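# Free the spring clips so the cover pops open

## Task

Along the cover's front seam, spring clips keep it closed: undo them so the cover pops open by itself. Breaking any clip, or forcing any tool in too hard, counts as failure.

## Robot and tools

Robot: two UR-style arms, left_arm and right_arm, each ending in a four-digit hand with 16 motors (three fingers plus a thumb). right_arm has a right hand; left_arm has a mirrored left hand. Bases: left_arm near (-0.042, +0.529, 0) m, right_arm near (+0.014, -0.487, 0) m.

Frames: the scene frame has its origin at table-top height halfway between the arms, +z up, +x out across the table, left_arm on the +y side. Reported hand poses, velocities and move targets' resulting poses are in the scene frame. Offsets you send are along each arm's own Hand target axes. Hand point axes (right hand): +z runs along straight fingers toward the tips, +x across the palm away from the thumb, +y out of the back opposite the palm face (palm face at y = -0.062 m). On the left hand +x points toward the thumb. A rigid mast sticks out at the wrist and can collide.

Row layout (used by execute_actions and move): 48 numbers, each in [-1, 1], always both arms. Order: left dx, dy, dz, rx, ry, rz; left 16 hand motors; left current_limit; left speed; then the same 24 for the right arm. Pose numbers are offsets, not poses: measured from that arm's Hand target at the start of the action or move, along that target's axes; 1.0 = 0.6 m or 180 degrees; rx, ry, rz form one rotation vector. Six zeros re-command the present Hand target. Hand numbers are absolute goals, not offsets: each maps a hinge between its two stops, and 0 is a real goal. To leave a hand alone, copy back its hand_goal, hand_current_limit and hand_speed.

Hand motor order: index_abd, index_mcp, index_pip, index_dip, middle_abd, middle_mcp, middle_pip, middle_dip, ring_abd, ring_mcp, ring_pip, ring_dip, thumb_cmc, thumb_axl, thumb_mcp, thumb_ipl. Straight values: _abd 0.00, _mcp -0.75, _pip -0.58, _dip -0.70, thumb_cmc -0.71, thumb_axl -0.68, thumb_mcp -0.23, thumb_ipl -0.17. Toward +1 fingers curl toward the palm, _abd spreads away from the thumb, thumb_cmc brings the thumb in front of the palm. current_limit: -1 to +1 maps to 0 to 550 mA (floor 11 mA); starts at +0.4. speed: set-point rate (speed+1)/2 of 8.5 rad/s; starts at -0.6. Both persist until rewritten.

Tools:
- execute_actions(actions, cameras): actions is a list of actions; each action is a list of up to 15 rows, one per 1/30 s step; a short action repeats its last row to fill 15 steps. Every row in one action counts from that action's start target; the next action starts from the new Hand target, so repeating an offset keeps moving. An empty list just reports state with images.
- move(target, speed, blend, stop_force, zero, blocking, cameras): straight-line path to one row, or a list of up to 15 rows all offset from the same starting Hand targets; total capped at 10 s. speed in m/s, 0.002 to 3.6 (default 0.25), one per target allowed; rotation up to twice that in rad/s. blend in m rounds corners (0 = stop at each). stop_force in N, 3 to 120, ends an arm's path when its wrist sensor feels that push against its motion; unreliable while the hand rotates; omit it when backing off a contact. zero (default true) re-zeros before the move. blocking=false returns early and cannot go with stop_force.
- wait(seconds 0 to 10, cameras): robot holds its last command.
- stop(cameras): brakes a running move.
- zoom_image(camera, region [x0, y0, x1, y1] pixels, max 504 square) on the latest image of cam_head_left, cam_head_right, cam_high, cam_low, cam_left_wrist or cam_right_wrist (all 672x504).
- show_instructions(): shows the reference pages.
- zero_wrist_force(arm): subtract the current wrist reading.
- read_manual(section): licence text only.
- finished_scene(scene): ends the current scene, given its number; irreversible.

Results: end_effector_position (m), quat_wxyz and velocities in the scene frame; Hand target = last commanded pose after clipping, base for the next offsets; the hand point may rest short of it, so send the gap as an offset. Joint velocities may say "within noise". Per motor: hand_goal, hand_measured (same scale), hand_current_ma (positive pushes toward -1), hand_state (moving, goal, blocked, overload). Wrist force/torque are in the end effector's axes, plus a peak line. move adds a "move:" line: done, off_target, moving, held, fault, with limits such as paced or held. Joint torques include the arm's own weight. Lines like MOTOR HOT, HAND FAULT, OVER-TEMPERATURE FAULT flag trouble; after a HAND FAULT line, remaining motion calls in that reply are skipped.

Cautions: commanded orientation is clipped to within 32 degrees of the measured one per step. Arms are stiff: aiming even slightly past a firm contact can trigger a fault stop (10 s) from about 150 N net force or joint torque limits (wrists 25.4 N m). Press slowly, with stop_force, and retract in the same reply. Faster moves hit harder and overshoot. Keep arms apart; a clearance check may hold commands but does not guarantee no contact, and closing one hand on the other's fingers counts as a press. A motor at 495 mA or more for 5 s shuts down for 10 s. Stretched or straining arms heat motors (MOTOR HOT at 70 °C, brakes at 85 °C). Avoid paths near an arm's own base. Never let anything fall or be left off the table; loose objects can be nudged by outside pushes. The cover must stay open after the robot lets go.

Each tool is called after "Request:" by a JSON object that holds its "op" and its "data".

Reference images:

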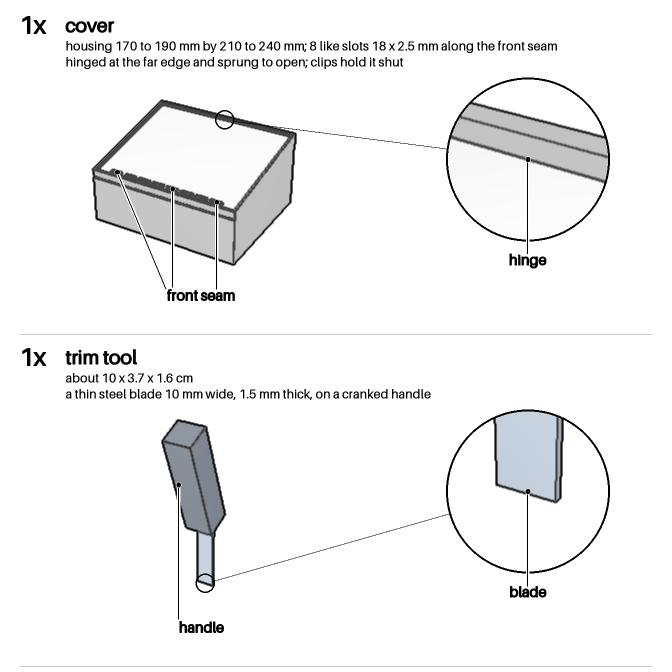

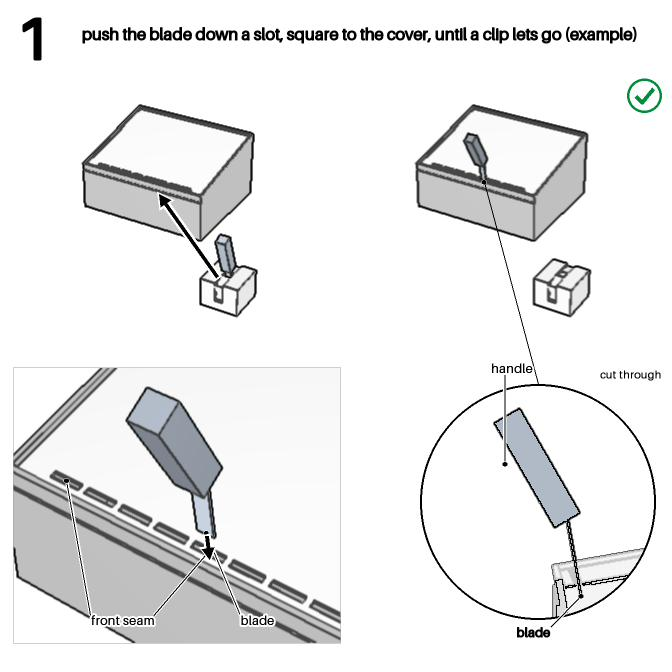

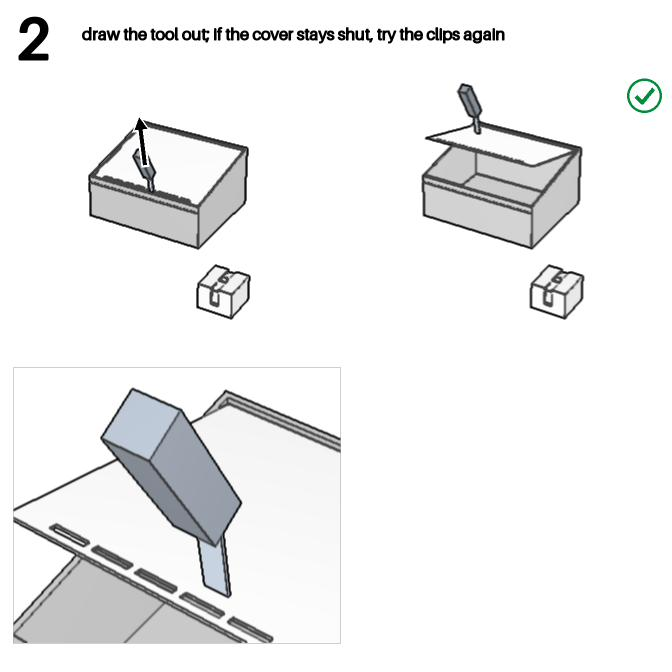

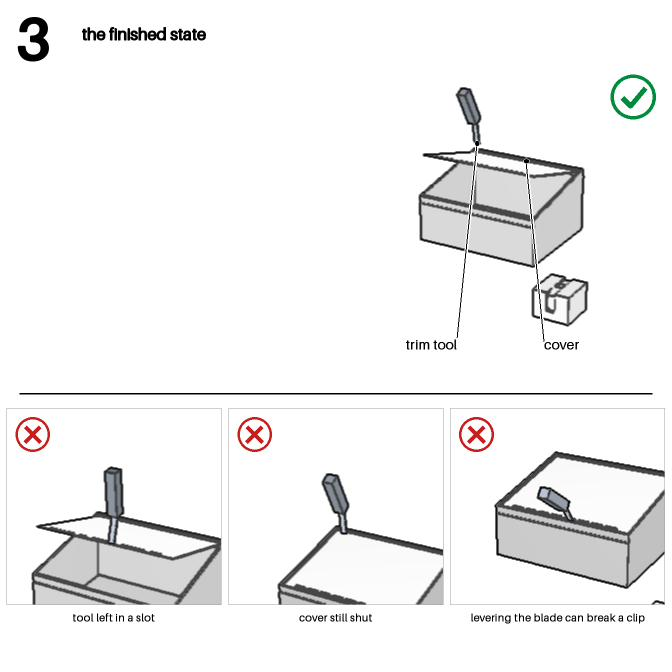

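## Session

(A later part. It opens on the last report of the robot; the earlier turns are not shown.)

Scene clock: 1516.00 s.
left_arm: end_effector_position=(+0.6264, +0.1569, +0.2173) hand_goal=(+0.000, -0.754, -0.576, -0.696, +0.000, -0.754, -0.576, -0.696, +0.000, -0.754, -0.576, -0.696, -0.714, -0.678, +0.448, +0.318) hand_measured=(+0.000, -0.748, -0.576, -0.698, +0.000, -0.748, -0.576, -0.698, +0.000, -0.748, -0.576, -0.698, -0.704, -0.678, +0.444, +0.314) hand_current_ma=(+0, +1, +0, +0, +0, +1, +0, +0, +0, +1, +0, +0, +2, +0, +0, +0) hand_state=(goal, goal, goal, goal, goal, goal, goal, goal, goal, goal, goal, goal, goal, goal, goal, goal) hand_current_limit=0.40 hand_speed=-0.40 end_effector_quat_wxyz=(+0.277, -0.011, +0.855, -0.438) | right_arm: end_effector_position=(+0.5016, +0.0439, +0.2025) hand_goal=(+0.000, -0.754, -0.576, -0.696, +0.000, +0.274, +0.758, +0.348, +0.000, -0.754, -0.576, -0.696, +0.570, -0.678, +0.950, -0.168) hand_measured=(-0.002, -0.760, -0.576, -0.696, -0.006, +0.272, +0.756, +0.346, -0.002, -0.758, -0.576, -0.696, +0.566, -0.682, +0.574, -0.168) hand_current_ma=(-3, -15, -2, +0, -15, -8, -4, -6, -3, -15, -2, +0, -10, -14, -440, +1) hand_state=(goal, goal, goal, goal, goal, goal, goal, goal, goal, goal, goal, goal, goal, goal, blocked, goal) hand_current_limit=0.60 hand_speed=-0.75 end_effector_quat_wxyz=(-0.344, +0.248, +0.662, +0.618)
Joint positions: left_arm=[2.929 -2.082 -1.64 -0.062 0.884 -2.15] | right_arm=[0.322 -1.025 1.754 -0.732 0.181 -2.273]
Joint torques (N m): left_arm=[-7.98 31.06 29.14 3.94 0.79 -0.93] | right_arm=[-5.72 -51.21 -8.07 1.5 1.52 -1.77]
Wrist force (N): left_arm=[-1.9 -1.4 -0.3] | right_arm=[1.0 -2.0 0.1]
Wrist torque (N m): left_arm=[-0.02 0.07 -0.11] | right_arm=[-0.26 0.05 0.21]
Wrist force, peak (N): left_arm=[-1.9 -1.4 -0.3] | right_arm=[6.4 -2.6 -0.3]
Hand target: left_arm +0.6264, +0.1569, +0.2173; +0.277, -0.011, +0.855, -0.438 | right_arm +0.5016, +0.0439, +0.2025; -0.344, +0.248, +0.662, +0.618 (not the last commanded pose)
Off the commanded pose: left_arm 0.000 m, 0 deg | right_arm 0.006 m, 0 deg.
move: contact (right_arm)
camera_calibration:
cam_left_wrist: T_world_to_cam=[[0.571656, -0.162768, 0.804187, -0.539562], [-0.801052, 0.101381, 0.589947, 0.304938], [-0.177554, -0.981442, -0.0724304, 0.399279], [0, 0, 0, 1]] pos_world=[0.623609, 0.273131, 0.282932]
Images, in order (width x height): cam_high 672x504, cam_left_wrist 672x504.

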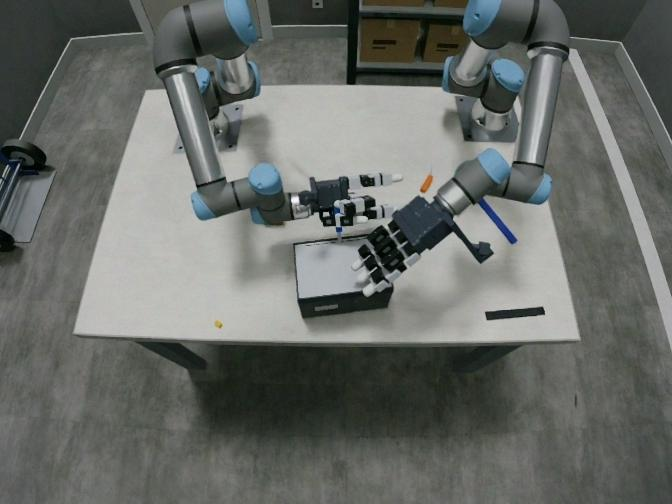

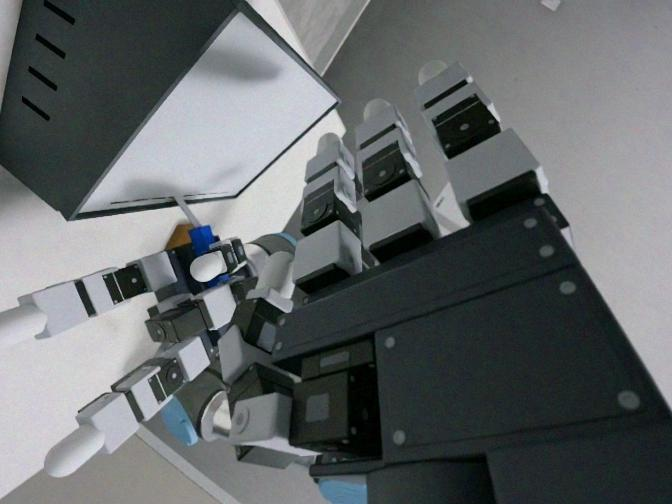

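Request:
{"op": "move", "data": {"target": [0,0,0,0,0,0,0,-0.754,-0.576,-0.696,0,-0.754,-0.576,-0.696,0,-0.754,-0.576,-0.696,-0.714,-0.678,0.449,0.319,0.4,-0.4, 0.0031,0.0012,0.0058,0,0,0,0,-0.754,-0.576,-0.696,0,0.274,0.759,0.348,0,-0.754,-0.576,-0.696,0.571,-0.678,0.95,-0.168,0.6,-0.75], "speed": 0.03}}

Request:
{"op": "move", "data": {"target": [0,0,0,0,0,0,0,-0.754,-0.576,-0.696,0,-0.754,-0.576,-0.696,0,-0.754,-0.576,-0.696,-0.714,-0.678,0.449,0.319,0.4,-0.4, -0.01245,-0.00477,0,0,0,0,0,-0.754,-0.576,-0.696,0,0.274,0.759,0.348,0,-0.754,-0.576,-0.696,0.571,-0.678,0.95,-0.168,0.6,-0.75], "speed": 0.008, "stop_force": 3, "cameras": ["cam_left_wrist"]}}

Request:
{"op": "zoom_image", "data": {"camera": "cam_left_wrist", "region": [150, 170, 230, 240]}}

Scene clock: 1539.83 s.
left_arm: end_effector_position=(+0.6264, +0.1569, +0.2173) hand_goal=(+0.000, -0.754, -0.576, -0.696, +0.000, -0.754, -0.576, -0.696, +0.000, -0.754, -0.576, -0.696, -0.714, -0.678, +0.448, +0.318) hand_measured=(+0.000, -0.748, -0.576, -0.698, +0.000, -0.748, -0.576, -0.698, +0.000, -0.748, -0.576, -0.698, -0.704, -0.678, +0.444, +0.314) hand_current_ma=(+0, +1, +0, +0, +0, +1, +0, +0, +0, +1, +0, +0, +2, +0, +0, +0) hand_state=(goal, goal, goal, goal, goal, goal, goal, goal, goal, goal, goal, goal, goal, goal, goal, goal) hand_current_limit=0.40 hand_speed=-0.40 end_effector_quat_wxyz=(+0.277, -0.011, +0.855, -0.438) | right_arm: end_effector_position=(+0.5004, +0.0474, +0.2044) hand_goal=(+0.000, -0.754, -0.576, -0.696, +0.000, +0.274, +0.758, +0.348, +0.000, -0.754, -0.576, -0.696, +0.570, -0.678, +0.950, -0.168) hand_measured=(-0.002, -0.760, -0.576, -0.696, -0.006, +0.272, +0.756, +0.346, -0.002, -0.758, -0.576, -0.696, +0.566, -0.682, +0.574, -0.168) hand_current_ma=(-3, -15, -2, +0, -15, -8, -4, -6, -3, -15, -2, +0, -10, -14, -440, +1) hand_state=(goal, goal, goal, goal, goal, goal, goal, goal, goal, goal, goal, goal, goal, goal, blocked, goal) hand_current_limit=0.60 hand_speed=-0.75 end_effector_quat_wxyz=(-0.344, +0.248, +0.662, +0.618)
Joint positions: left_arm=[2.929 -2.082 -1.64 -0.062 0.884 -2.15] | right_arm=[0.329 -1.026 1.75 -0.727 0.188 -2.273]
Joint torques (N m): left_arm=[-7.97 31.37 29.41 3.93 0.92 -0.73] | right_arm=[-3.19 -48.78 -20.96 1.11 0.15 -1.14]
Wrist force (N): left_arm=[-1.6 -1.1 -0.2] | right_arm=[0.1 -1.4 -0.1]
Wrist torque (N m): left_arm=[0.02 0.03 -0.09] | right_arm=[-0.21 0.10 0.11]
Wrist force, peak (N): left_arm=[-1.9 -1.5 0.0] | right_arm=[0.6 -2.6 -0.1]
Hand target: left_arm +0.6264, +0.1569, +0.2173; +0.277, -0.011, +0.855, -0.438 | right_arm +0.5005, +0.0473, +0.2044; -0.344, +0.248, +0.662, +0.618
Off the commanded pose: left_arm 0.000 m, 0 deg | right_arm 0.000 m, 0 deg.
move: done

Scene clock: 1541.00 s.
left_arm: end_effector_position=(+0.6264, +0.1569, +0.2173) hand_goal=(+0.000, -0.754, -0.576, -0.696, +0.000, -0.754, -0.576, -0.696, +0.000, -0.754, -0.576, -0.696, -0.714, -0.678, +0.448, +0.318) hand_measured=(+0.000, -0.748, -0.576, -0.698, +0.000, -0.748, -0.576, -0.698, +0.000, -0.748, -0.576, -0.698, -0.704, -0.678, +0.444, +0.314) hand_current_ma=(+0, +1, +0, +0, +0, +1, +0, +0, +0, +1, +0, +0, +2, +0, +0, +0) hand_state=(goal, goal, goal, goal, goal, goal, goal, goal, goal, goal, goal, goal, goal, goal, goal, goal) hand_current_limit=0.40 hand_speed=-0.40 end_effector_quat_wxyz=(+0.277, -0.011, +0.855, -0.438) | right_arm: end_effector_position=(+0.5012, +0.0474, +0.2024) hand_goal=(+0.000, -0.754, -0.576, -0.696, +0.000, +0.274, +0.758, +0.348, +0.000, -0.754, -0.576, -0.696, +0.570, -0.678, +0.950, -0.168) hand_measured=(-0.002, -0.760, -0.576, -0.696, -0.006, +0.272, +0.756, +0.346, -0.002, -0.758, -0.576, -0.696, +0.568, -0.682, +0.574, -0.168) hand_current_ma=(-3, -15, -2, +0, -15, -8, -4, -6, -3, -15, -2, +0, -7, -14, -440, +1) hand_state=(goal, goal, goal, goal, goal, goal, goal, goal, goal, goal, goal, goal, goal, goal, blocked, goal) hand_current_limit=0.60 hand_speed=-0.75 end_effector_quat_wxyz=(-0.344, +0.248, +0.662, +0.618)
Joint positions: left_arm=[2.929 -2.082 -1.64 -0.062 0.884 -2.15] | right_arm=[0.329 -1.021 1.749 -0.73 0.187 -2.273]
Joint torques (N m): left_arm=[-7.66 31.35 28.88 3.93 0.86 -0.81] | right_arm=[1.64 -51.57 -10.07 1.39 1.85 -1.56]
Wrist force (N): left_arm=[-1.5 -1.5 -0.7] | right_arm=[1.4 -2.3 0.0]
Wrist torque (N m): left_arm=[0.00 0.01 -0.08] | right_arm=[-0.29 0.06 0.25]
Wrist force, peak (N): left_arm=[-1.5 -1.5 -0.7] | right_arm=[8.0 -1.9 -0.3]
Hand target: left_arm +0.6264, +0.1569, +0.2173; +0.277, -0.011, +0.855, -0.438 | right_arm +0.5012, +0.0474, +0.2024; -0.344, +0.248, +0.662, +0.618 (not the last commanded pose)
Off the commanded pose: left_arm 0.000 m, 0 deg | right_arm 0.006 m, 0 deg.
move: contact (right_arm)
camera_calibration:
cam_left_wrist: T_world_to_cam=[[0.571656, -0.162768, 0.804187, -0.539562], [-0.801052, 0.101381, 0.589947, 0.304938], [-0.177554, -0.981442, -0.0724304, 0.399279], [0, 0, 0, 1]] pos_world=[0.623609, 0.273131, 0.282932]
Images, in order (width x height): cam_left_wrist 672x504.

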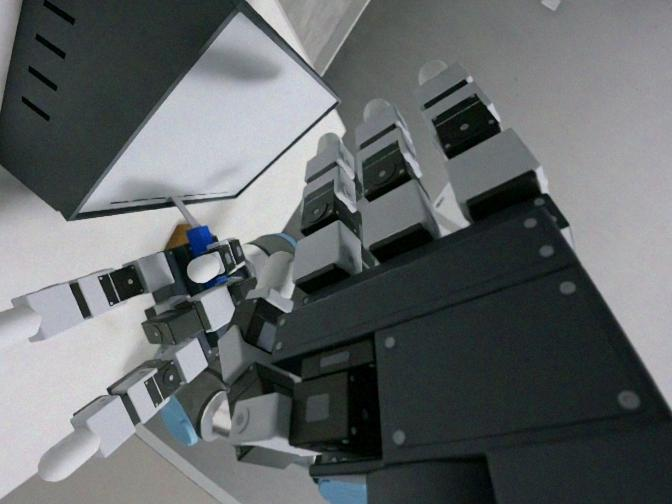

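Scaled by 6.300 from the camera's 672x504 image, which has a finer 960x720 frame.

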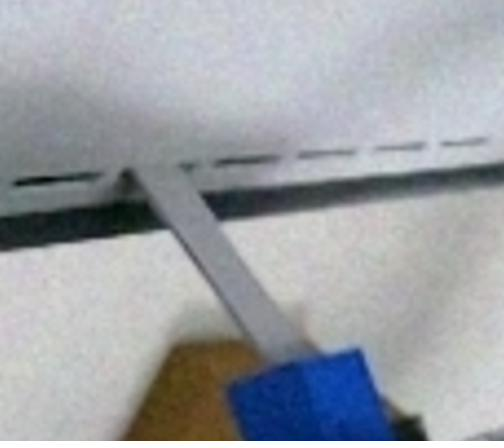

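Request:
{"op": "move", "data": {"target": [0,0,0,0,0,0,0,-0.754,-0.576,-0.696,0,-0.754,-0.576,-0.696,0,-0.754,-0.576,-0.696,-0.714,-0.678,0.449,0.319,0.4,-0.4, 0.0020,0.0018,0,0,0,0,0,-0.754,-0.576,-0.696,0,0.274,0.759,0.348,0,-0.754,-0.576,-0.696,0.571,-0.678,0.95,-0.168,0.6,-0.75], "speed": 0.03}}

Request:
{"op": "move", "data": {"target": [0,0,0,0,0,0,0,-0.754,-0.576,-0.696,0,-0.754,-0.576,-0.696,0,-0.754,-0.576,-0.696,-0.714,-0.678,0.449,0.319,0.4,-0.4, -0.0109,-0.00418,0,0,0,0,0,-0.754,-0.576,-0.696,0,0.274,0.759,0.348,0,-0.754,-0.576,-0.696,0.571,-0.678,0.95,-0.168,0.6,-0.75], "speed": 0.008, "stop_force": 3, "cameras": ["cam_left_wrist"]}}

Request:
{"op": "zoom_image", "data": {"camera": "cam_left_wrist", "region": [150, 170, 230, 240]}}

Scene clock: 1560.53 s.
left_arm: end_effector_position=(+0.6264, +0.1569, +0.2173) hand_goal=(+0.000, -0.754, -0.576, -0.696, +0.000, -0.754, -0.576, -0.696, +0.000, -0.754, -0.576, -0.696, -0.714, -0.678, +0.448, +0.318) hand_measured=(+0.000, -0.748, -0.576, -0.698, +0.000, -0.748, -0.576, -0.698, +0.000, -0.748, -0.576, -0.698, -0.704, -0.678, +0.444, +0.314) hand_current_ma=(+0, +1, +0, +0, +0, +1, +0, +0, +0, +1, +0, +0, +2, +0, +0, +0) hand_state=(goal, goal, goal, goal, goal, goal, goal, goal, goal, goal, goal, goal, goal, goal, goal, goal) hand_current_limit=0.40 hand_speed=-0.40 end_effector_quat_wxyz=(+0.277, -0.011, +0.855, -0.438) | right_arm: end_effector_position=(+0.5012, +0.0474, +0.2040) hand_goal=(+0.000, -0.754, -0.576, -0.696, +0.000, +0.274, +0.758, +0.348, +0.000, -0.754, -0.576, -0.696, +0.570, -0.678, +0.950, -0.168) hand_measured=(-0.002, -0.760, -0.576, -0.696, -0.006, +0.272, +0.756, +0.346, -0.002, -0.758, -0.576, -0.696, +0.568, -0.682, +0.574, -0.168) hand_current_ma=(-3, -15, -2, +0, -15, -8, -4, -6, -3, -15, -2, +0, -7, -14, -440, +1) hand_state=(goal, goal, goal, goal, goal, goal, goal, goal, goal, goal, goal, goal, goal, goal, blocked, goal) hand_current_limit=0.60 hand_speed=-0.75 end_effector_quat_wxyz=(-0.344, +0.248, +0.662, +0.618)
Joint positions: left_arm=[2.929 -2.082 -1.64 -0.062 0.884 -2.15] | right_arm=[0.329 -1.024 1.748 -0.727 0.187 -2.273]
Joint torques (N m): left_arm=[-8.46 31.27 28.94 3.86 0.81 -0.71] | right_arm=[2.24 -47.59 -23.6 0.99 0.68 0.84]
Wrist force (N): left_arm=[-1.9 -1.0 -0.7] | right_arm=[0.2 -1.3 -0.1]
Wrist torque (N m): left_arm=[0.07 0.06 -0.11] | right_arm=[-0.19 0.10 0.11]
Wrist force, peak (N): left_arm=[-2.0 -1.2 -0.6] | right_arm=[0.8 -3.2 -0.1]
Hand target: left_arm +0.6264, +0.1569, +0.2173; +0.277, -0.011, +0.855, -0.438 | right_arm +0.5012, +0.0474, +0.2040; -0.344, +0.248, +0.662, +0.618
Off the commanded pose: left_arm 0.000 m, 0 deg | right_arm 0.000 m, 0 deg.
move: done

Scene clock: 1561.70 s.
left_arm: end_effector_position=(+0.6264, +0.1569, +0.2173) hand_goal=(+0.000, -0.754, -0.576, -0.696, +0.000, -0.754, -0.576, -0.696, +0.000, -0.754, -0.576, -0.696, -0.714, -0.678, +0.448, +0.318) hand_measured=(+0.000, -0.748, -0.576, -0.698, +0.000, -0.748, -0.576, -0.698, +0.000, -0.748, -0.576, -0.698, -0.704, -0.678, +0.444, +0.314) hand_current_ma=(+0, +1, +0, +0, +0, +1, +0, +0, +0, +1, +0, +0, +2, +0, +0, +0) hand_state=(goal, goal, goal, goal, goal, goal, goal, goal, goal, goal, goal, goal, goal, goal, goal, goal) hand_current_limit=0.40 hand_speed=-0.40 end_effector_quat_wxyz=(+0.277, -0.011, +0.855, -0.438) | right_arm: end_effector_position=(+0.5016, +0.0475, +0.2028) hand_goal=(+0.000, -0.754, -0.576, -0.696, +0.000, +0.274, +0.758, +0.348, +0.000, -0.754, -0.576, -0.696, +0.570, -0.678, +0.950, -0.168) hand_measured=(-0.002, -0.760, -0.576, -0.696, -0.010, +0.270, +0.756, +0.346, -0.002, -0.758, -0.576, -0.696, +0.572, -0.680, +0.574, -0.168) hand_current_ma=(-3, -15, -2, +0, -27, -9, -4, -6, -3, -15, -2, +0, +2, -8, -440, +1) hand_state=(goal, goal, goal, goal, goal, goal, goal, goal, goal, goal, goal, goal, goal, goal, blocked, goal) hand_current_limit=0.60 hand_speed=-0.75 end_effector_quat_wxyz=(-0.344, +0.248, +0.662, +0.618)
Joint positions: left_arm=[2.929 -2.082 -1.64 -0.062 0.884 -2.15] | right_arm=[0.329 -1.021 1.747 -0.729 0.187 -2.273]
Joint torques (N m): left_arm=[-8.03 31.56 29.28 3.97 0.87 -0.68] | right_arm=[5 -52.01 -8.03 1.43 1.68 0.37]
Wrist force (N): left_arm=[-1.6 -0.9 -0.6] | right_arm=[0.1 -1.3 -0.3]
Wrist torque (N m): left_arm=[0.07 0.03 -0.10] | right_arm=[-0.17 0.12 0.11]
Wrist force, peak (N): left_arm=[-1.7 -1.4 -0.7] | right_arm=[8.9 0.9 -0.3]
Hand target: left_arm +0.6264, +0.1569, +0.2173; +0.277, -0.011, +0.855, -0.438 | right_arm +0.5016, +0.0476, +0.2028; -0.344, +0.248, +0.662, +0.618 (not the last commanded pose)
Off the commanded pose: left_arm 0.000 m, 0 deg | right_arm 0.006 m, 0 deg.
move: contact (right_arm)
camera_calibration:
cam_left_wrist: T_world_to_cam=[[0.571656, -0.162768, 0.804187, -0.539562], [-0.801052, 0.101381, 0.589947, 0.304938], [-0.177554, -0.981442, -0.0724304, 0.399279], [0, 0, 0, 1]] pos_world=[0.623609, 0.273131, 0.282932]
Images, in order (width x height): cam_left_wrist 672x504.

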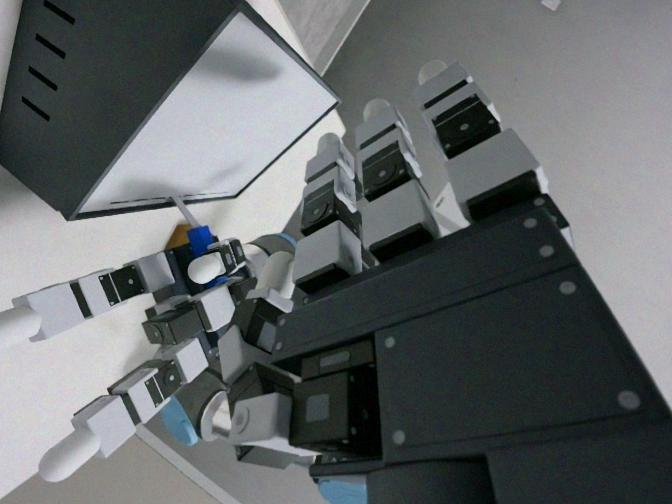

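Scaled by 6.300 from the camera's 672x504 image, which has a finer 960x720 frame.

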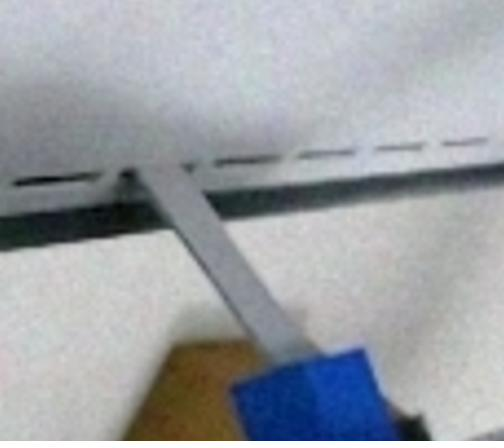

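Request:
{"op": "move", "data": {"target": [0,0,0,0,0,0,0,-0.754,-0.576,-0.696,0,-0.754,-0.576,-0.696,0,-0.754,-0.576,-0.696,-0.714,-0.678,0.449,0.319,0.4,-0.4, 0.0031,-0.0010,0,0,0,0,0,-0.754,-0.576,-0.696,0,0.274,0.759,0.348,0,-0.754,-0.576,-0.696,0.571,-0.678,0.95,-0.168,0.6,-0.75], "speed": 0.03}}

Request:
{"op": "move", "data": {"target": [0,0,0,0,0,0,0,-0.754,-0.576,-0.696,0,-0.754,-0.576,-0.696,0,-0.754,-0.576,-0.696,-0.714,-0.678,0.449,0.319,0.4,-0.4, -0.0109,-0.00418,0,0,0,0,0,-0.754,-0.576,-0.696,0,0.274,0.759,0.348,0,-0.754,-0.576,-0.696,0.571,-0.678,0.95,-0.168,0.6,-0.75], "speed": 0.008, "stop_force": 3, "cameras": ["cam_left_wrist"]}}

Request:
{"op": "zoom_image", "data": {"camera": "cam_left_wrist", "region": [150, 170, 230, 240]}}

Scene clock: 1576.77 s.
left_arm: end_effector_position=(+0.6264, +0.1569, +0.2173) hand_goal=(+0.000, -0.754, -0.576, -0.696, +0.000, -0.754, -0.576, -0.696, +0.000, -0.754, -0.576, -0.696, -0.714, -0.678, +0.448, +0.318) hand_measured=(+0.000, -0.748, -0.576, -0.698, +0.000, -0.748, -0.576, -0.698, +0.000, -0.748, -0.576, -0.698, -0.704, -0.678, +0.444, +0.314) hand_current_ma=(+0, +1, +0, +0, +0, +1, +0, +0, +0, +1, +0, +0, +2, +0, +0, +0) hand_state=(goal, goal, goal, goal, goal, goal, goal, goal, goal, goal, goal, goal, goal, goal, goal, goal) hand_current_limit=0.40 hand_speed=-0.40 end_effector_quat_wxyz=(+0.277, -0.011, +0.855, -0.438) | right_arm: end_effector_position=(+0.4999, +0.0473, +0.2038) hand_goal=(+0.000, -0.754, -0.576, -0.696, +0.000, +0.274, +0.758, +0.348, +0.000, -0.754, -0.576, -0.696, +0.570, -0.678, +0.950, -0.168) hand_measured=(-0.002, -0.760, -0.576, -0.696, -0.010, +0.270, +0.756, +0.346, -0.002, -0.758, -0.576, -0.696, +0.572, -0.680, +0.574, -0.168) hand_current_ma=(-3, -15, -2, +0, -27, -9, -4, -6, -3, -15, -2, +0, +2, -8, -440, +1) hand_state=(goal, goal, goal, goal, goal, goal, goal, goal, goal, goal, goal, goal, goal, goal, blocked, goal) hand_current_limit=0.60 hand_speed=-0.75 end_effector_quat_wxyz=(-0.344, +0.248, +0.662, +0.618)
Joint positions: left_arm=[2.929 -2.082 -1.64 -0.062 0.884 -2.15] | right_arm=[0.33 -1.026 1.752 -0.728 0.188 -2.273]
Joint torques (N m): left_arm=[-7.95 31.37 28.56 3.9 0.86 -0.63] | right_arm=[5.93 -44.74 -13.4 1.25 1.51 0.62]
Wrist force (N): left_arm=[-1.4 -1.0 -0.6] | right_arm=[0.0 -1.3 0.0]
Wrist torque (N m): left_arm=[0.05 -0.01 -0.07] | right_arm=[-0.21 0.12 0.10]
Wrist force, peak (N): left_arm=[-2.0 -1.6 -0.4] | right_arm=[0.1 -1.8 -0.1]
Hand target: left_arm +0.6264, +0.1569, +0.2173; +0.277, -0.011, +0.855, -0.438 | right_arm +0.5000, +0.0473, +0.2038; -0.344, +0.248, +0.662, +0.618
Off the commanded pose: left_arm 0.000 m, 0 deg | right_arm 0.000 m, 0 deg.
move: done

Scene clock: 1578.53 s.
left_arm: end_effector_position=(+0.6264, +0.1569, +0.2173) hand_goal=(+0.000, -0.754, -0.576, -0.696, +0.000, -0.754, -0.576, -0.696, +0.000, -0.754, -0.576, -0.696, -0.714, -0.678, +0.448, +0.318) hand_measured=(+0.000, -0.748, -0.576, -0.698, +0.000, -0.748, -0.576, -0.698, +0.000, -0.748, -0.576, -0.698, -0.704, -0.678, +0.444, +0.314) hand_current_ma=(+0, +1, +0, +0, +0, +1, +0, +0, +0, +1, +0, +0, +2, +0, +0, +0) hand_state=(goal, goal, goal, goal, goal, goal, goal, goal, goal, goal, goal, goal, goal, goal, goal, goal) hand_current_limit=0.40 hand_speed=-0.40 end_effector_quat_wxyz=(+0.277, -0.011, +0.855, -0.438) | right_arm: end_effector_position=(+0.5021, +0.0476, +0.1977) hand_goal=(+0.000, -0.754, -0.576, -0.696, +0.000, +0.274, +0.758, +0.348, +0.000, -0.754, -0.576, -0.696, +0.570, -0.678, +0.950, -0.168) hand_measured=(-0.002, -0.760, -0.576, -0.696, -0.010, +0.270, +0.756, +0.346, -0.002, -0.758, -0.576, -0.696, +0.570, -0.680, +0.574, -0.168) hand_current_ma=(-3, -15, -2, +0, -27, -10, -4, -6, -3, -15, -2, +0, +1, -8, -440, +1) hand_state=(goal, goal, goal, goal, goal, goal, goal, goal, goal, goal, goal, goal, goal, goal, blocked, goal) hand_current_limit=0.60 hand_speed=-0.75 end_effector_quat_wxyz=(-0.344, +0.248, +0.662, +0.618)
Joint positions: left_arm=[2.929 -2.082 -1.64 -0.062 0.884 -2.15] | right_arm=[0.329 -1.012 1.749 -0.739 0.187 -2.273]
Joint torques (N m): left_arm=[-7.8 31.72 28.66 3.81 0.84 -0.52] | right_arm=[-1.5 -53.54 -9.48 1.04 1.24 -1.73]
Wrist force (N): left_arm=[-1.4 -1.2 -0.5] | right_arm=[2.0 -3.7 -0.1]
Wrist torque (N m): left_arm=[0.02 0.01 -0.07] | right_arm=[-0.39 0.02 0.39]
Wrist force, peak (N): left_arm=[-1.6 -1.5 -0.1] | right_arm=[5.1 -2.6 0.4]
Hand target: left_arm +0.6264, +0.1569, +0.2173; +0.277, -0.011, +0.855, -0.438 | right_arm +0.5021, +0.0476, +0.1977; -0.344, +0.248, +0.662, +0.618 (not the last commanded pose)
Off the commanded pose: left_arm 0.000 m, 0 deg | right_arm 0.001 m, 0 deg.
move: contact (right_arm)
camera_calibration:
cam_left_wrist: T_world_to_cam=[[0.571656, -0.162768, 0.804187, -0.539562], [-0.801052, 0.101381, 0.589947, 0.304938], [-0.177554, -0.981442, -0.0724304, 0.399279], [0, 0, 0, 1]] pos_world=[0.623609, 0.273131, 0.282932]
Images, in order (width x height): cam_left_wrist 672x504.

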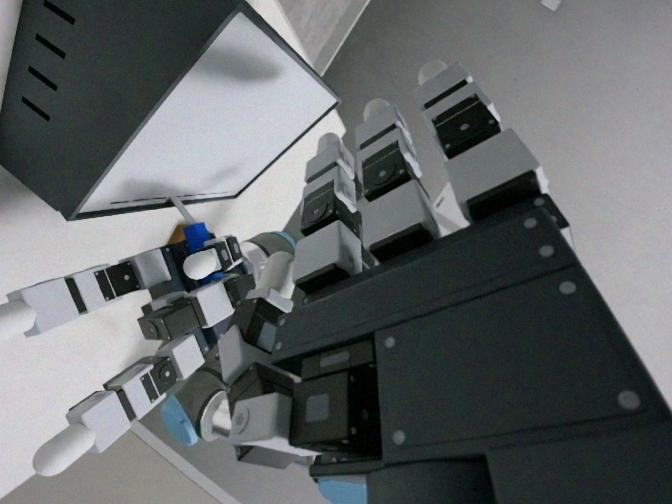

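Scaled by 6.300 from the camera's 672x504 image, which has a finer 960x720 frame.

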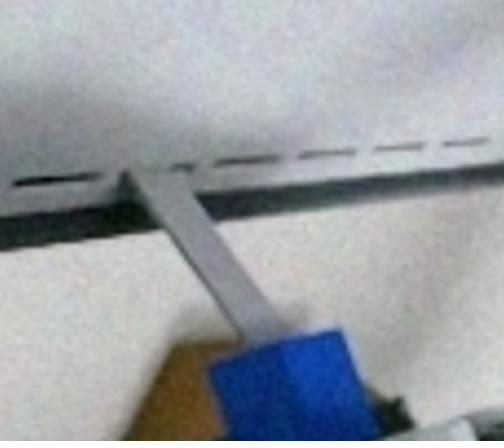

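Request:
{"op": "move", "data": {"target": [0,0,0,0,0,0,0,-0.754,-0.576,-0.696,0,-0.754,-0.576,-0.696,0,-0.754,-0.576,-0.696,-0.714,-0.678,0.449,0.319,0.4,-0.4, -0.0187,-0.0072,0,0,0,0,0,-0.754,-0.576,-0.696,0,0.274,0.759,0.348,0,-0.754,-0.576,-0.696,0.571,-0.678,0.95,-0.168,0.6,-0.75], "speed": 0.006, "stop_force": 8, "cameras": ["cam_left_wrist"]}}

Request:
{"op": "zoom_image", "data": {"camera": "cam_left_wrist", "region": [150, 170, 230, 240]}}

Scene clock: 1589.93 s.
left_arm: end_effector_position=(+0.6264, +0.1569, +0.2173) hand_goal=(+0.000, -0.754, -0.576, -0.696, +0.000, -0.754, -0.576, -0.696, +0.000, -0.754, -0.576, -0.696, -0.714, -0.678, +0.448, +0.318) hand_measured=(+0.000, -0.748, -0.576, -0.698, +0.000, -0.748, -0.576, -0.698, +0.000, -0.748, -0.576, -0.698, -0.704, -0.678, +0.444, +0.314) hand_current_ma=(+0, +1, +0, +0, +0, +1, +0, +0, +0, +1, +0, +0, +2, +0, +0, +0) hand_state=(goal, goal, goal, goal, goal, goal, goal, goal, goal, goal, goal, goal, goal, goal, goal, goal) hand_current_limit=0.40 hand_speed=-0.40 end_effector_quat_wxyz=(+0.277, -0.011, +0.855, -0.438) | right_arm: end_effector_position=(+0.5024, +0.0477, +0.1966) hand_goal=(+0.000, -0.754, -0.576, -0.696, +0.000, +0.274, +0.758, +0.348, +0.000, -0.754, -0.576, -0.696, +0.570, -0.678, +0.950, -0.168) hand_measured=(-0.002, -0.760, -0.576, -0.696, -0.010, +0.270, +0.756, +0.346, -0.002, -0.758, -0.576, -0.696, +0.570, -0.680, +0.574, -0.168) hand_current_ma=(-3, -15, -2, +0, -27, -12, -7, -6, -3, -15, -2, +0, +0, -8, -440, +1) hand_state=(goal, goal, goal, goal, goal, goal, goal, goal, goal, goal, goal, goal, goal, goal, blocked, goal) hand_current_limit=0.60 hand_speed=-0.75 end_effector_quat_wxyz=(-0.344, +0.248, +0.662, +0.618)
Joint positions: left_arm=[2.929 -2.082 -1.64 -0.062 0.884 -2.15] | right_arm=[0.329 -1.01 1.749 -0.741 0.187 -2.273]
Joint torques (N m): left_arm=[-8.22 31.51 29.14 4.02 0.82 -0.47] | right_arm=[1.26 -53.93 -11.14 0.74 2.31 -1.57]
Wrist force (N): left_arm=[-1.8 -1.0 -0.2] | right_arm=[2.5 -5.9 -0.2]
Wrist torque (N m): left_arm=[0.03 0.06 -0.10] | right_arm=[-0.55 0.00 0.56]
Wrist force, peak (N): left_arm=[-1.8 -1.7 -0.2] | right_arm=[9.8 -3.5 -0.3]
Hand target: left_arm +0.6264, +0.1569, +0.2173; +0.277, -0.011, +0.855, -0.438 | right_arm +0.5024, +0.0477, +0.1966; -0.344, +0.248, +0.662, +0.618 (not the last commanded pose)
Off the commanded pose: left_arm 0.000 m, 0 deg | right_arm 0.011 m, 0 deg.
move: contact (right_arm)
camera_calibration:
cam_left_wrist: T_world_to_cam=[[0.571656, -0.162768, 0.804187, -0.539562], [-0.801052, 0.101381, 0.589947, 0.304938], [-0.177554, -0.981442, -0.0724304, 0.399279], [0, 0, 0, 1]] pos_world=[0.623609, 0.273131, 0.282932]
Images, in order (width x height): cam_left_wrist 672x504.

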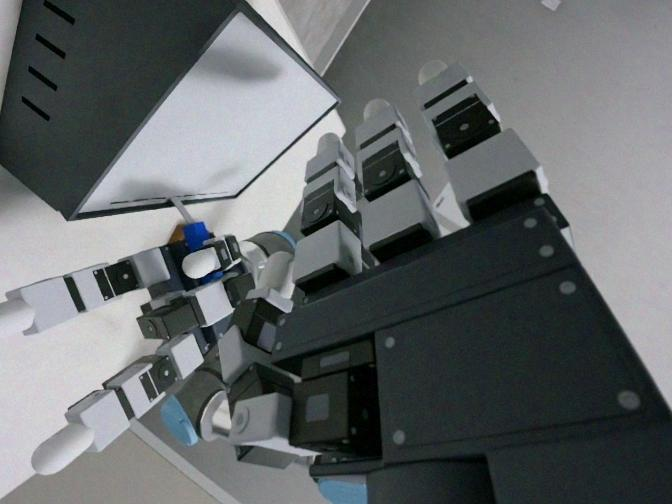

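Scaled by 6.300 from the camera's 672x504 image, which has a finer 960x720 frame.

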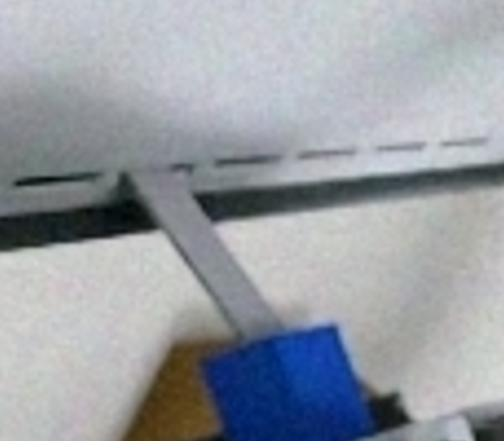

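Request:
{"op": "move", "data": {"target": [0,0,0,0,0,0,0,-0.754,-0.576,-0.696,0,-0.754,-0.576,-0.696,0,-0.754,-0.576,-0.696,-0.714,-0.678,0.449,0.319,0.4,-0.4, 0.0004,-0.0009,0,0,0,0,0,-0.754,-0.576,-0.696,0,0.274,0.759,0.348,0,-0.754,-0.576,-0.696,0.571,-0.678,0.95,-0.168,0.6,-0.75], "speed": 0.006}}

Request:
{"op": "move", "data": {"target": [0,0,0,0,0,0,0,-0.754,-0.576,-0.696,0,-0.754,-0.576,-0.696,0,-0.754,-0.576,-0.696,-0.714,-0.678,0.449,0.319,0.4,-0.4, -0.0187,-0.0072,0,0,0,0,0,-0.754,-0.576,-0.696,0,0.274,0.759,0.348,0,-0.754,-0.576,-0.696,0.571,-0.678,0.95,-0.168,0.6,-0.75], "speed": 0.006, "stop_force": 8, "cameras": ["cam_left_wrist"]}}

Scene clock: 1604.47 s.
left_arm: end_effector_position=(+0.6264, +0.1569, +0.2173) hand_goal=(+0.000, -0.754, -0.576, -0.696, +0.000, -0.754, -0.576, -0.696, +0.000, -0.754, -0.576, -0.696, -0.714, -0.678, +0.448, +0.318) hand_measured=(+0.000, -0.748, -0.576, -0.698, +0.000, -0.748, -0.576, -0.698, +0.000, -0.748, -0.576, -0.698, -0.704, -0.678, +0.444, +0.314) hand_current_ma=(+0, +1, +0, +0, +0, +1, +0, +0, +0, +1, +0, +0, +2, +0, +0, +0) hand_state=(goal, goal, goal, goal, goal, goal, goal, goal, goal, goal, goal, goal, goal, goal, goal, goal) hand_current_limit=0.40 hand_speed=-0.40 end_effector_quat_wxyz=(+0.277, -0.011, +0.855, -0.438) | right_arm: end_effector_position=(+0.5018, +0.0476, +0.1964) hand_goal=(+0.000, -0.754, -0.576, -0.696, +0.000, +0.274, +0.758, +0.348, +0.000, -0.754, -0.576, -0.696, +0.570, -0.678, +0.950, -0.168) hand_measured=(-0.002, -0.760, -0.576, -0.696, -0.010, +0.270, +0.756, +0.346, -0.002, -0.758, -0.576, -0.696, +0.570, -0.680, +0.574, -0.168) hand_current_ma=(-3, -15, -2, +0, -27, -12, -7, -6, -3, -15, -2, +0, +0, -8, -440, +1) hand_state=(goal, goal, goal, goal, goal, goal, goal, goal, goal, goal, goal, goal, goal, goal, blocked, goal) hand_current_limit=0.60 hand_speed=-0.75 end_effector_quat_wxyz=(-0.344, +0.248, +0.662, +0.618)
Joint positions: left_arm=[2.929 -2.082 -1.64 -0.062 0.884 -2.15] | right_arm=[0.329 -1.011 1.75 -0.742 0.187 -2.273]
Joint torques (N m): left_arm=[-8.27 31.64 28.62 3.83 0.89 -0.56] | right_arm=[7.02 -51.71 -11.15 -3.04 1.82 -2.2]
Wrist force (N): left_arm=[-1.7 -1.0 -0.3] | right_arm=[1.6 -3.3 0.5]
Wrist torque (N m): left_arm=[0.03 0.05 -0.11] | right_arm=[-0.41 0.06 0.34]
Wrist force, peak (N): left_arm=[-1.7 -1.5 -0.6] | right_arm=[2.0 -6.8 0.0]
Hand target: left_arm +0.6264, +0.1569, +0.2173; +0.277, -0.011, +0.855, -0.438 | right_arm +0.5018, +0.0477, +0.1964; -0.344, +0.248, +0.662, +0.618
Off the commanded pose: left_arm 0.000 m, 0 deg | right_arm 0.000 m, 0 deg.
move: done

Scene clock: 1606.30 s.
left_arm: end_effector_position=(+0.6264, +0.1569, +0.2173) hand_goal=(+0.000, -0.754, -0.576, -0.696, +0.000, -0.754, -0.576, -0.696, +0.000, -0.754, -0.576, -0.696, -0.714, -0.678, +0.448, +0.318) hand_measured=(+0.000, -0.748, -0.576, -0.698, +0.000, -0.748, -0.576, -0.698, +0.000, -0.748, -0.576, -0.698, -0.704, -0.678, +0.444, +0.314) hand_current_ma=(+0, +1, +0, +0, +0, +1, +0, +0, +0, +1, +0, +0, +2, +0, +0, +0) hand_state=(goal, goal, goal, goal, goal, goal, goal, goal, goal, goal, goal, goal, goal, goal, goal, goal) hand_current_limit=0.40 hand_speed=-0.40 end_effector_quat_wxyz=(+0.277, -0.011, +0.855, -0.438) | right_arm: end_effector_position=(+0.5035, +0.0479, +0.1916) hand_goal=(+0.000, -0.754, -0.576, -0.696, +0.000, +0.274, +0.758, +0.348, +0.000, -0.754, -0.576, -0.696, +0.570, -0.678, +0.950, -0.168) hand_measured=(-0.002, -0.760, -0.576, -0.696, -0.016, +0.270, +0.756, +0.346, -0.002, -0.758, -0.576, -0.696, +0.572, -0.678, +0.574, -0.168) hand_current_ma=(-3, -15, -2, +0, -45, -12, -6, -5, -3, -15, -2, +0, +7, +0, -440, +1) hand_state=(goal, goal, goal, goal, goal, goal, goal, goal, goal, goal, goal, goal, goal, goal, blocked, goal) hand_current_limit=0.60 hand_speed=-0.75 end_effector_quat_wxyz=(-0.344, +0.248, +0.662, +0.618)
Joint positions: left_arm=[2.929 -2.082 -1.64 -0.062 0.884 -2.15] | right_arm=[0.328 -1 1.748 -0.75 0.186 -2.273]
Joint torques (N m): left_arm=[-8.29 31.36 29.42 3.8 0.74 -0.46] | right_arm=[-5.58 -53.65 -9.03 1.04 1.79 -0.28]
Wrist force (N): left_arm=[-1.6 -1.0 -0.5] | right_arm=[-1.0 -2.4 0.3]
Wrist torque (N m): left_arm=[0.05 0.03 -0.09] | right_arm=[-0.30 0.23 0.12]
Wrist force, peak (N): left_arm=[-1.7 -1.3 -0.3] | right_arm=[11.5 -0.8 -0.5]
Hand target: left_arm +0.6264, +0.1569, +0.2173; +0.277, -0.011, +0.855, -0.438 | right_arm +0.5035, +0.0479, +0.1916; -0.344, +0.248, +0.662, +0.618 (not the last commanded pose)
Off the commanded pose: left_arm 0.000 m, 0 deg | right_arm 0.007 m, 0 deg.
move: contact (right_arm)
camera_calibration:
cam_left_wrist: T_world_to_cam=[[0.571656, -0.162768, 0.804187, -0.539562], [-0.801052, 0.101381, 0.589947, 0.304938], [-0.177554, -0.981442, -0.0724304, 0.399279], [0, 0, 0, 1]] pos_world=[0.623609, 0.273131, 0.282932]
Images, in order (width x height): cam_left_wrist 672x504.

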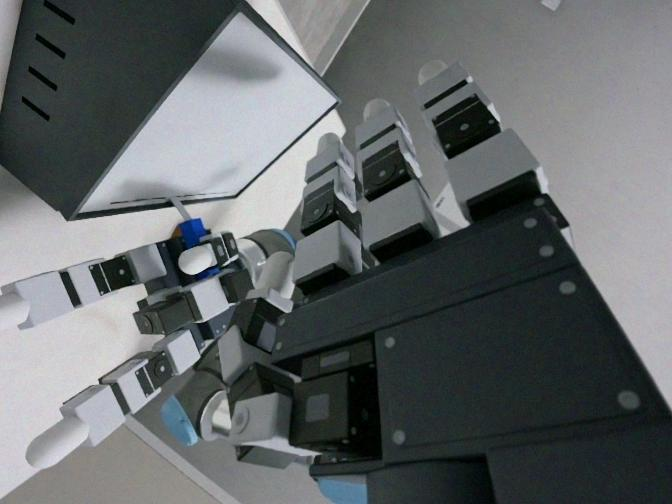

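Request:
{"op": "move", "data": {"target": [0,0,0,0,0,0,0,-0.754,-0.576,-0.696,0,-0.754,-0.576,-0.696,0,-0.754,-0.576,-0.696,-0.714,-0.678,0.449,0.319,0.4,-0.4, -0.0187,-0.0072,0,0,0,0,0,-0.754,-0.576,-0.696,0,0.274,0.759,0.348,0,-0.754,-0.576,-0.696,0.571,-0.678,0.95,-0.168,0.6,-0.75], "speed": 0.006, "stop_force": 14, "cameras": ["cam_left_wrist","cam_high"]}}

Request:
{"op": "zoom_image", "data": {"camera": "cam_left_wrist", "region": [150, 170, 230, 240]}}

Scene clock: 1614.00 s.
left_arm: end_effector_position=(+0.6264, +0.1569, +0.2173) hand_goal=(+0.000, -0.754, -0.576, -0.696, +0.000, -0.754, -0.576, -0.696, +0.000, -0.754, -0.576, -0.696, -0.714, -0.678, +0.448, +0.318) hand_measured=(+0.000, -0.748, -0.576, -0.698, +0.000, -0.748, -0.576, -0.698, +0.000, -0.748, -0.576, -0.698, -0.704, -0.678, +0.444, +0.314) hand_current_ma=(+0, +1, +0, +0, +0, +1, +0, +0, +0, +1, +0, +0, +2, +0, +0, +0) hand_state=(goal, goal, goal, goal, goal, goal, goal, goal, goal, goal, goal, goal, goal, goal, goal, goal) hand_current_limit=0.40 hand_speed=-0.40 end_effector_quat_wxyz=(+0.277, -0.011, +0.855, -0.438) | right_arm: end_effector_position=(+0.5035, +0.0479, +0.1913) hand_goal=(+0.000, -0.754, -0.576, -0.696, +0.000, +0.274, +0.758, +0.348, +0.000, -0.754, -0.576, -0.696, +0.570, -0.678, +0.950, -0.168) hand_measured=(-0.002, -0.760, -0.576, -0.696, -0.022, +0.270, +0.756, +0.346, -0.002, -0.758, -0.576, -0.696, +0.574, -0.676, +0.574, -0.168) hand_current_ma=(-3, -15, -2, +0, -64, -13, -6, -3, -3, -15, -2, +0, +13, +6, -440, +1) hand_state=(goal, goal, goal, goal, blocked, goal, goal, goal, goal, goal, goal, goal, goal, goal, blocked, goal) hand_current_limit=0.60 hand_speed=-0.75 end_effector_quat_wxyz=(-0.344, +0.248, +0.662, +0.618)
Joint positions: left_arm=[2.929 -2.082 -1.64 -0.062 0.884 -2.15] | right_arm=[0.328 -1 1.748 -0.751 0.186 -2.273]
Joint torques (N m): left_arm=[-8.13 31.58 29 3.82 0.79 -0.38] | right_arm=[0.45 -52.5 -7.8 1.81 0.52 -0.64]
Wrist force (N): left_arm=[-1.4 -1.0 -0.2] | right_arm=[0.5 -0.7 0.3]
Wrist torque (N m): left_arm=[0.03 0.02 -0.07] | right_arm=[-0.17 0.10 0.10]
Wrist force, peak (N): left_arm=[-1.6 -1.8 0.1] | right_arm=[13.0 2.7 -0.3]
Hand target: left_arm +0.6264, +0.1569, +0.2173; +0.277, -0.011, +0.855, -0.438 | right_arm +0.5035, +0.0479, +0.1913; -0.344, +0.248, +0.662, +0.618 (not the last commanded pose)
Off the commanded pose: left_arm 0.000 m, 0 deg | right_arm 0.012 m, 0 deg.
move: contact (right_arm)
camera_calibration:
cam_left_wrist: T_world_to_cam=[[0.571656, -0.162768, 0.804187, -0.539562], [-0.801052, 0.101381, 0.589947, 0.304938], [-0.177554, -0.981442, -0.0724304, 0.399279], [0, 0, 0, 1]] pos_world=[0.623609, 0.273131, 0.282932]
Images, in order (width x height): cam_high 672x504, cam_left_wrist 672x504.

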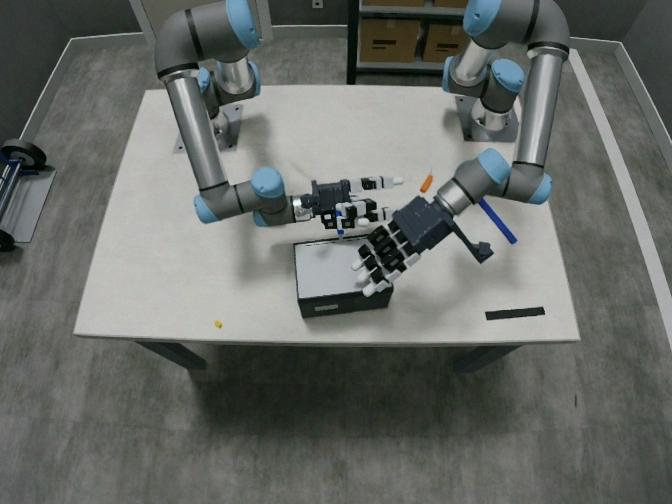

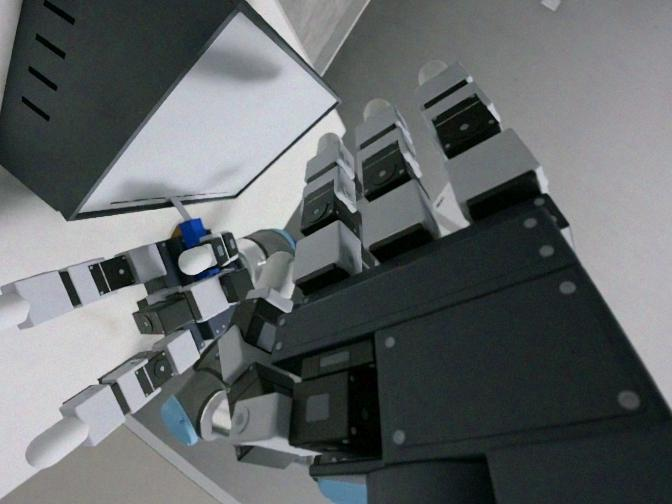

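Scaled by 6.300 from the camera's 672x504 image, which has a finer 960x720 frame.

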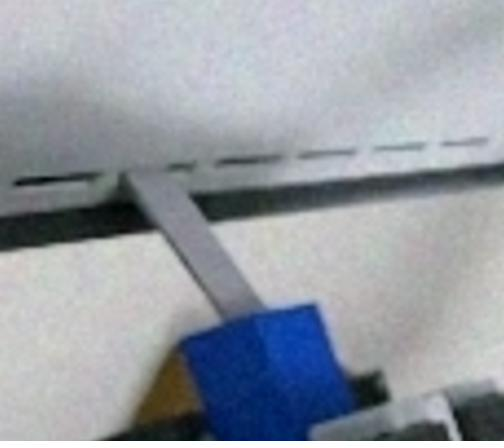

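Request:
{"op": "move", "data": {"target": [0,0,0,0,0,0,0,-0.754,-0.576,-0.696,0,-0.754,-0.576,-0.696,0,-0.754,-0.576,-0.696,-0.714,-0.678,0.449,0.319,0.4,-0.4, -0.0125,-0.0048,0,0,0,0,0,-0.754,-0.576,-0.696,0,0.274,0.759,0.348,0,-0.754,-0.576,-0.696,0.571,-0.678,0.95,-0.168,0.6,-0.75], "speed": 0.005, "stop_force": 22, "cameras": ["cam_left_wrist","cam_right_wrist"]}}

Request:
{"op": "zoom_image", "data": {"camera": "cam_left_wrist", "region": [150, 170, 230, 240]}}

Scene clock: 1630.47 s.
left_arm: end_effector_position=(+0.6264, +0.1569, +0.2173) hand_goal=(+0.000, -0.754, -0.576, -0.696, +0.000, -0.754, -0.576, -0.696, +0.000, -0.754, -0.576, -0.696, -0.714, -0.678, +0.448, +0.318) hand_measured=(+0.000, -0.748, -0.576, -0.698, +0.000, -0.748, -0.576, -0.698, +0.000, -0.748, -0.576, -0.698, -0.704, -0.678, +0.444, +0.314) hand_current_ma=(+0, +1, +0, +0, +0, +1, +0, +0, +0, +1, +0, +0, +2, +0, +0, +0) hand_state=(goal, goal, goal, goal, goal, goal, goal, goal, goal, goal, goal, goal, goal, goal, goal, goal) hand_current_limit=0.40 hand_speed=-0.40 end_effector_quat_wxyz=(+0.277, -0.011, +0.855, -0.438) | right_arm: end_effector_position=(+0.5040, +0.0480, +0.1899) hand_goal=(+0.000, -0.754, -0.576, -0.696, +0.000, +0.274, +0.758, +0.348, +0.000, -0.754, -0.576, -0.696, +0.570, -0.678, +0.950, -0.168) hand_measured=(-0.002, -0.760, -0.576, -0.696, -0.058, +0.262, +0.756, +0.350, -0.002, -0.758, -0.576, -0.696, +0.584, -0.668, +0.574, -0.168) hand_current_ma=(-3, -15, -2, +0, -195, -44, -3, +6, -3, -15, -2, +0, +45, +40, -440, +1) hand_state=(goal, goal, goal, goal, blocked, goal, goal, goal, goal, goal, goal, goal, goal, goal, blocked, goal) hand_current_limit=0.60 hand_speed=-0.75 end_effector_quat_wxyz=(-0.344, +0.248, +0.662, +0.618)
Joint positions: left_arm=[2.929 -2.082 -1.64 -0.062 0.884 -2.15] | right_arm=[0.328 -0.996 1.747 -0.753 0.186 -2.273]
Joint torques (N m): left_arm=[-7.38 31.99 29.08 3.87 0.84 -0.3] | right_arm=[2.29 -43.97 -4.34 2.4 1.72 -0.36]
Wrist force (N): left_arm=[-1.7 -1.2 -0.4] | right_arm=[11.8 6.5 -0.1]
Wrist torque (N m): left_arm=[0.01 0.05 -0.10] | right_arm=[0.42 -0.59 0.45]
Wrist force, peak (N): left_arm=[-2.1 -1.3 -0.3] | right_arm=[21.9 8.0 -0.6]
Hand target: left_arm +0.6264, +0.1569, +0.2173; +0.277, -0.011, +0.855, -0.438 | right_arm +0.5040, +0.0480, +0.1899; -0.344, +0.248, +0.662, +0.618 (not the last commanded pose)
Off the commanded pose: left_arm 0.000 m, 0 deg | right_arm 0.006 m, 0 deg.
move: contact (right_arm)
camera_calibration:
cam_left_wrist: T_world_to_cam=[[0.571656, -0.162768, 0.804187, -0.539562], [-0.801052, 0.101381, 0.589947, 0.304938], [-0.177554, -0.981442, -0.0724304, 0.399279], [0, 0, 0, 1]] pos_world=[0.623609, 0.273131, 0.282932]
cam_right_wrist: T_world_to_cam=[[0.980615, 0.154394, -0.120651, -0.448973], [0.0278699, -0.719382, -0.694056, 0.113862], [-0.193952, 0.677239, -0.709739, 0.325467], [0, 0, 0, 1]] pos_world=[0.500221, -0.0691895, 0.255854]
Images, in order (width x height): cam_left_wrist 672x504, cam_right_wrist 672x504.

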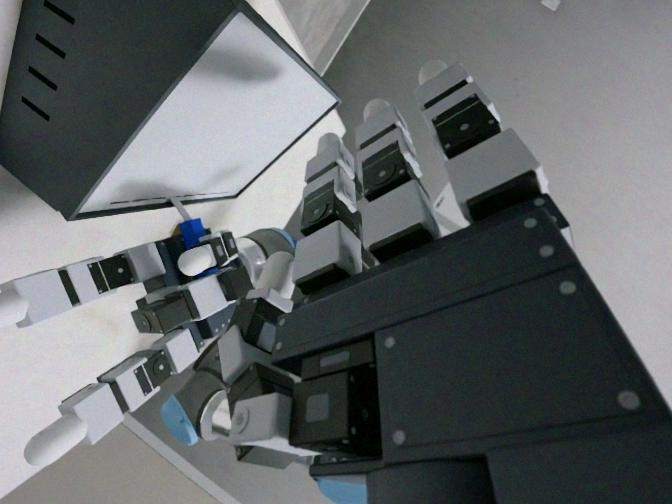

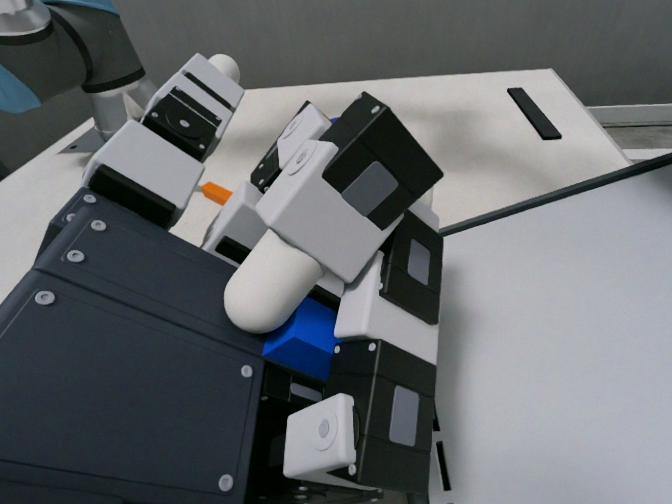

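Scaled by 6.300 from the camera's 672x504 image, which has a finer 960x720 frame.

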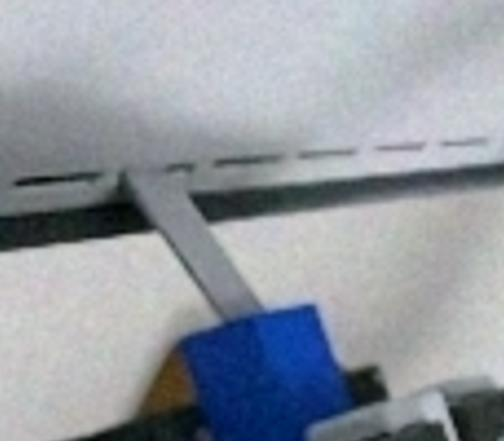

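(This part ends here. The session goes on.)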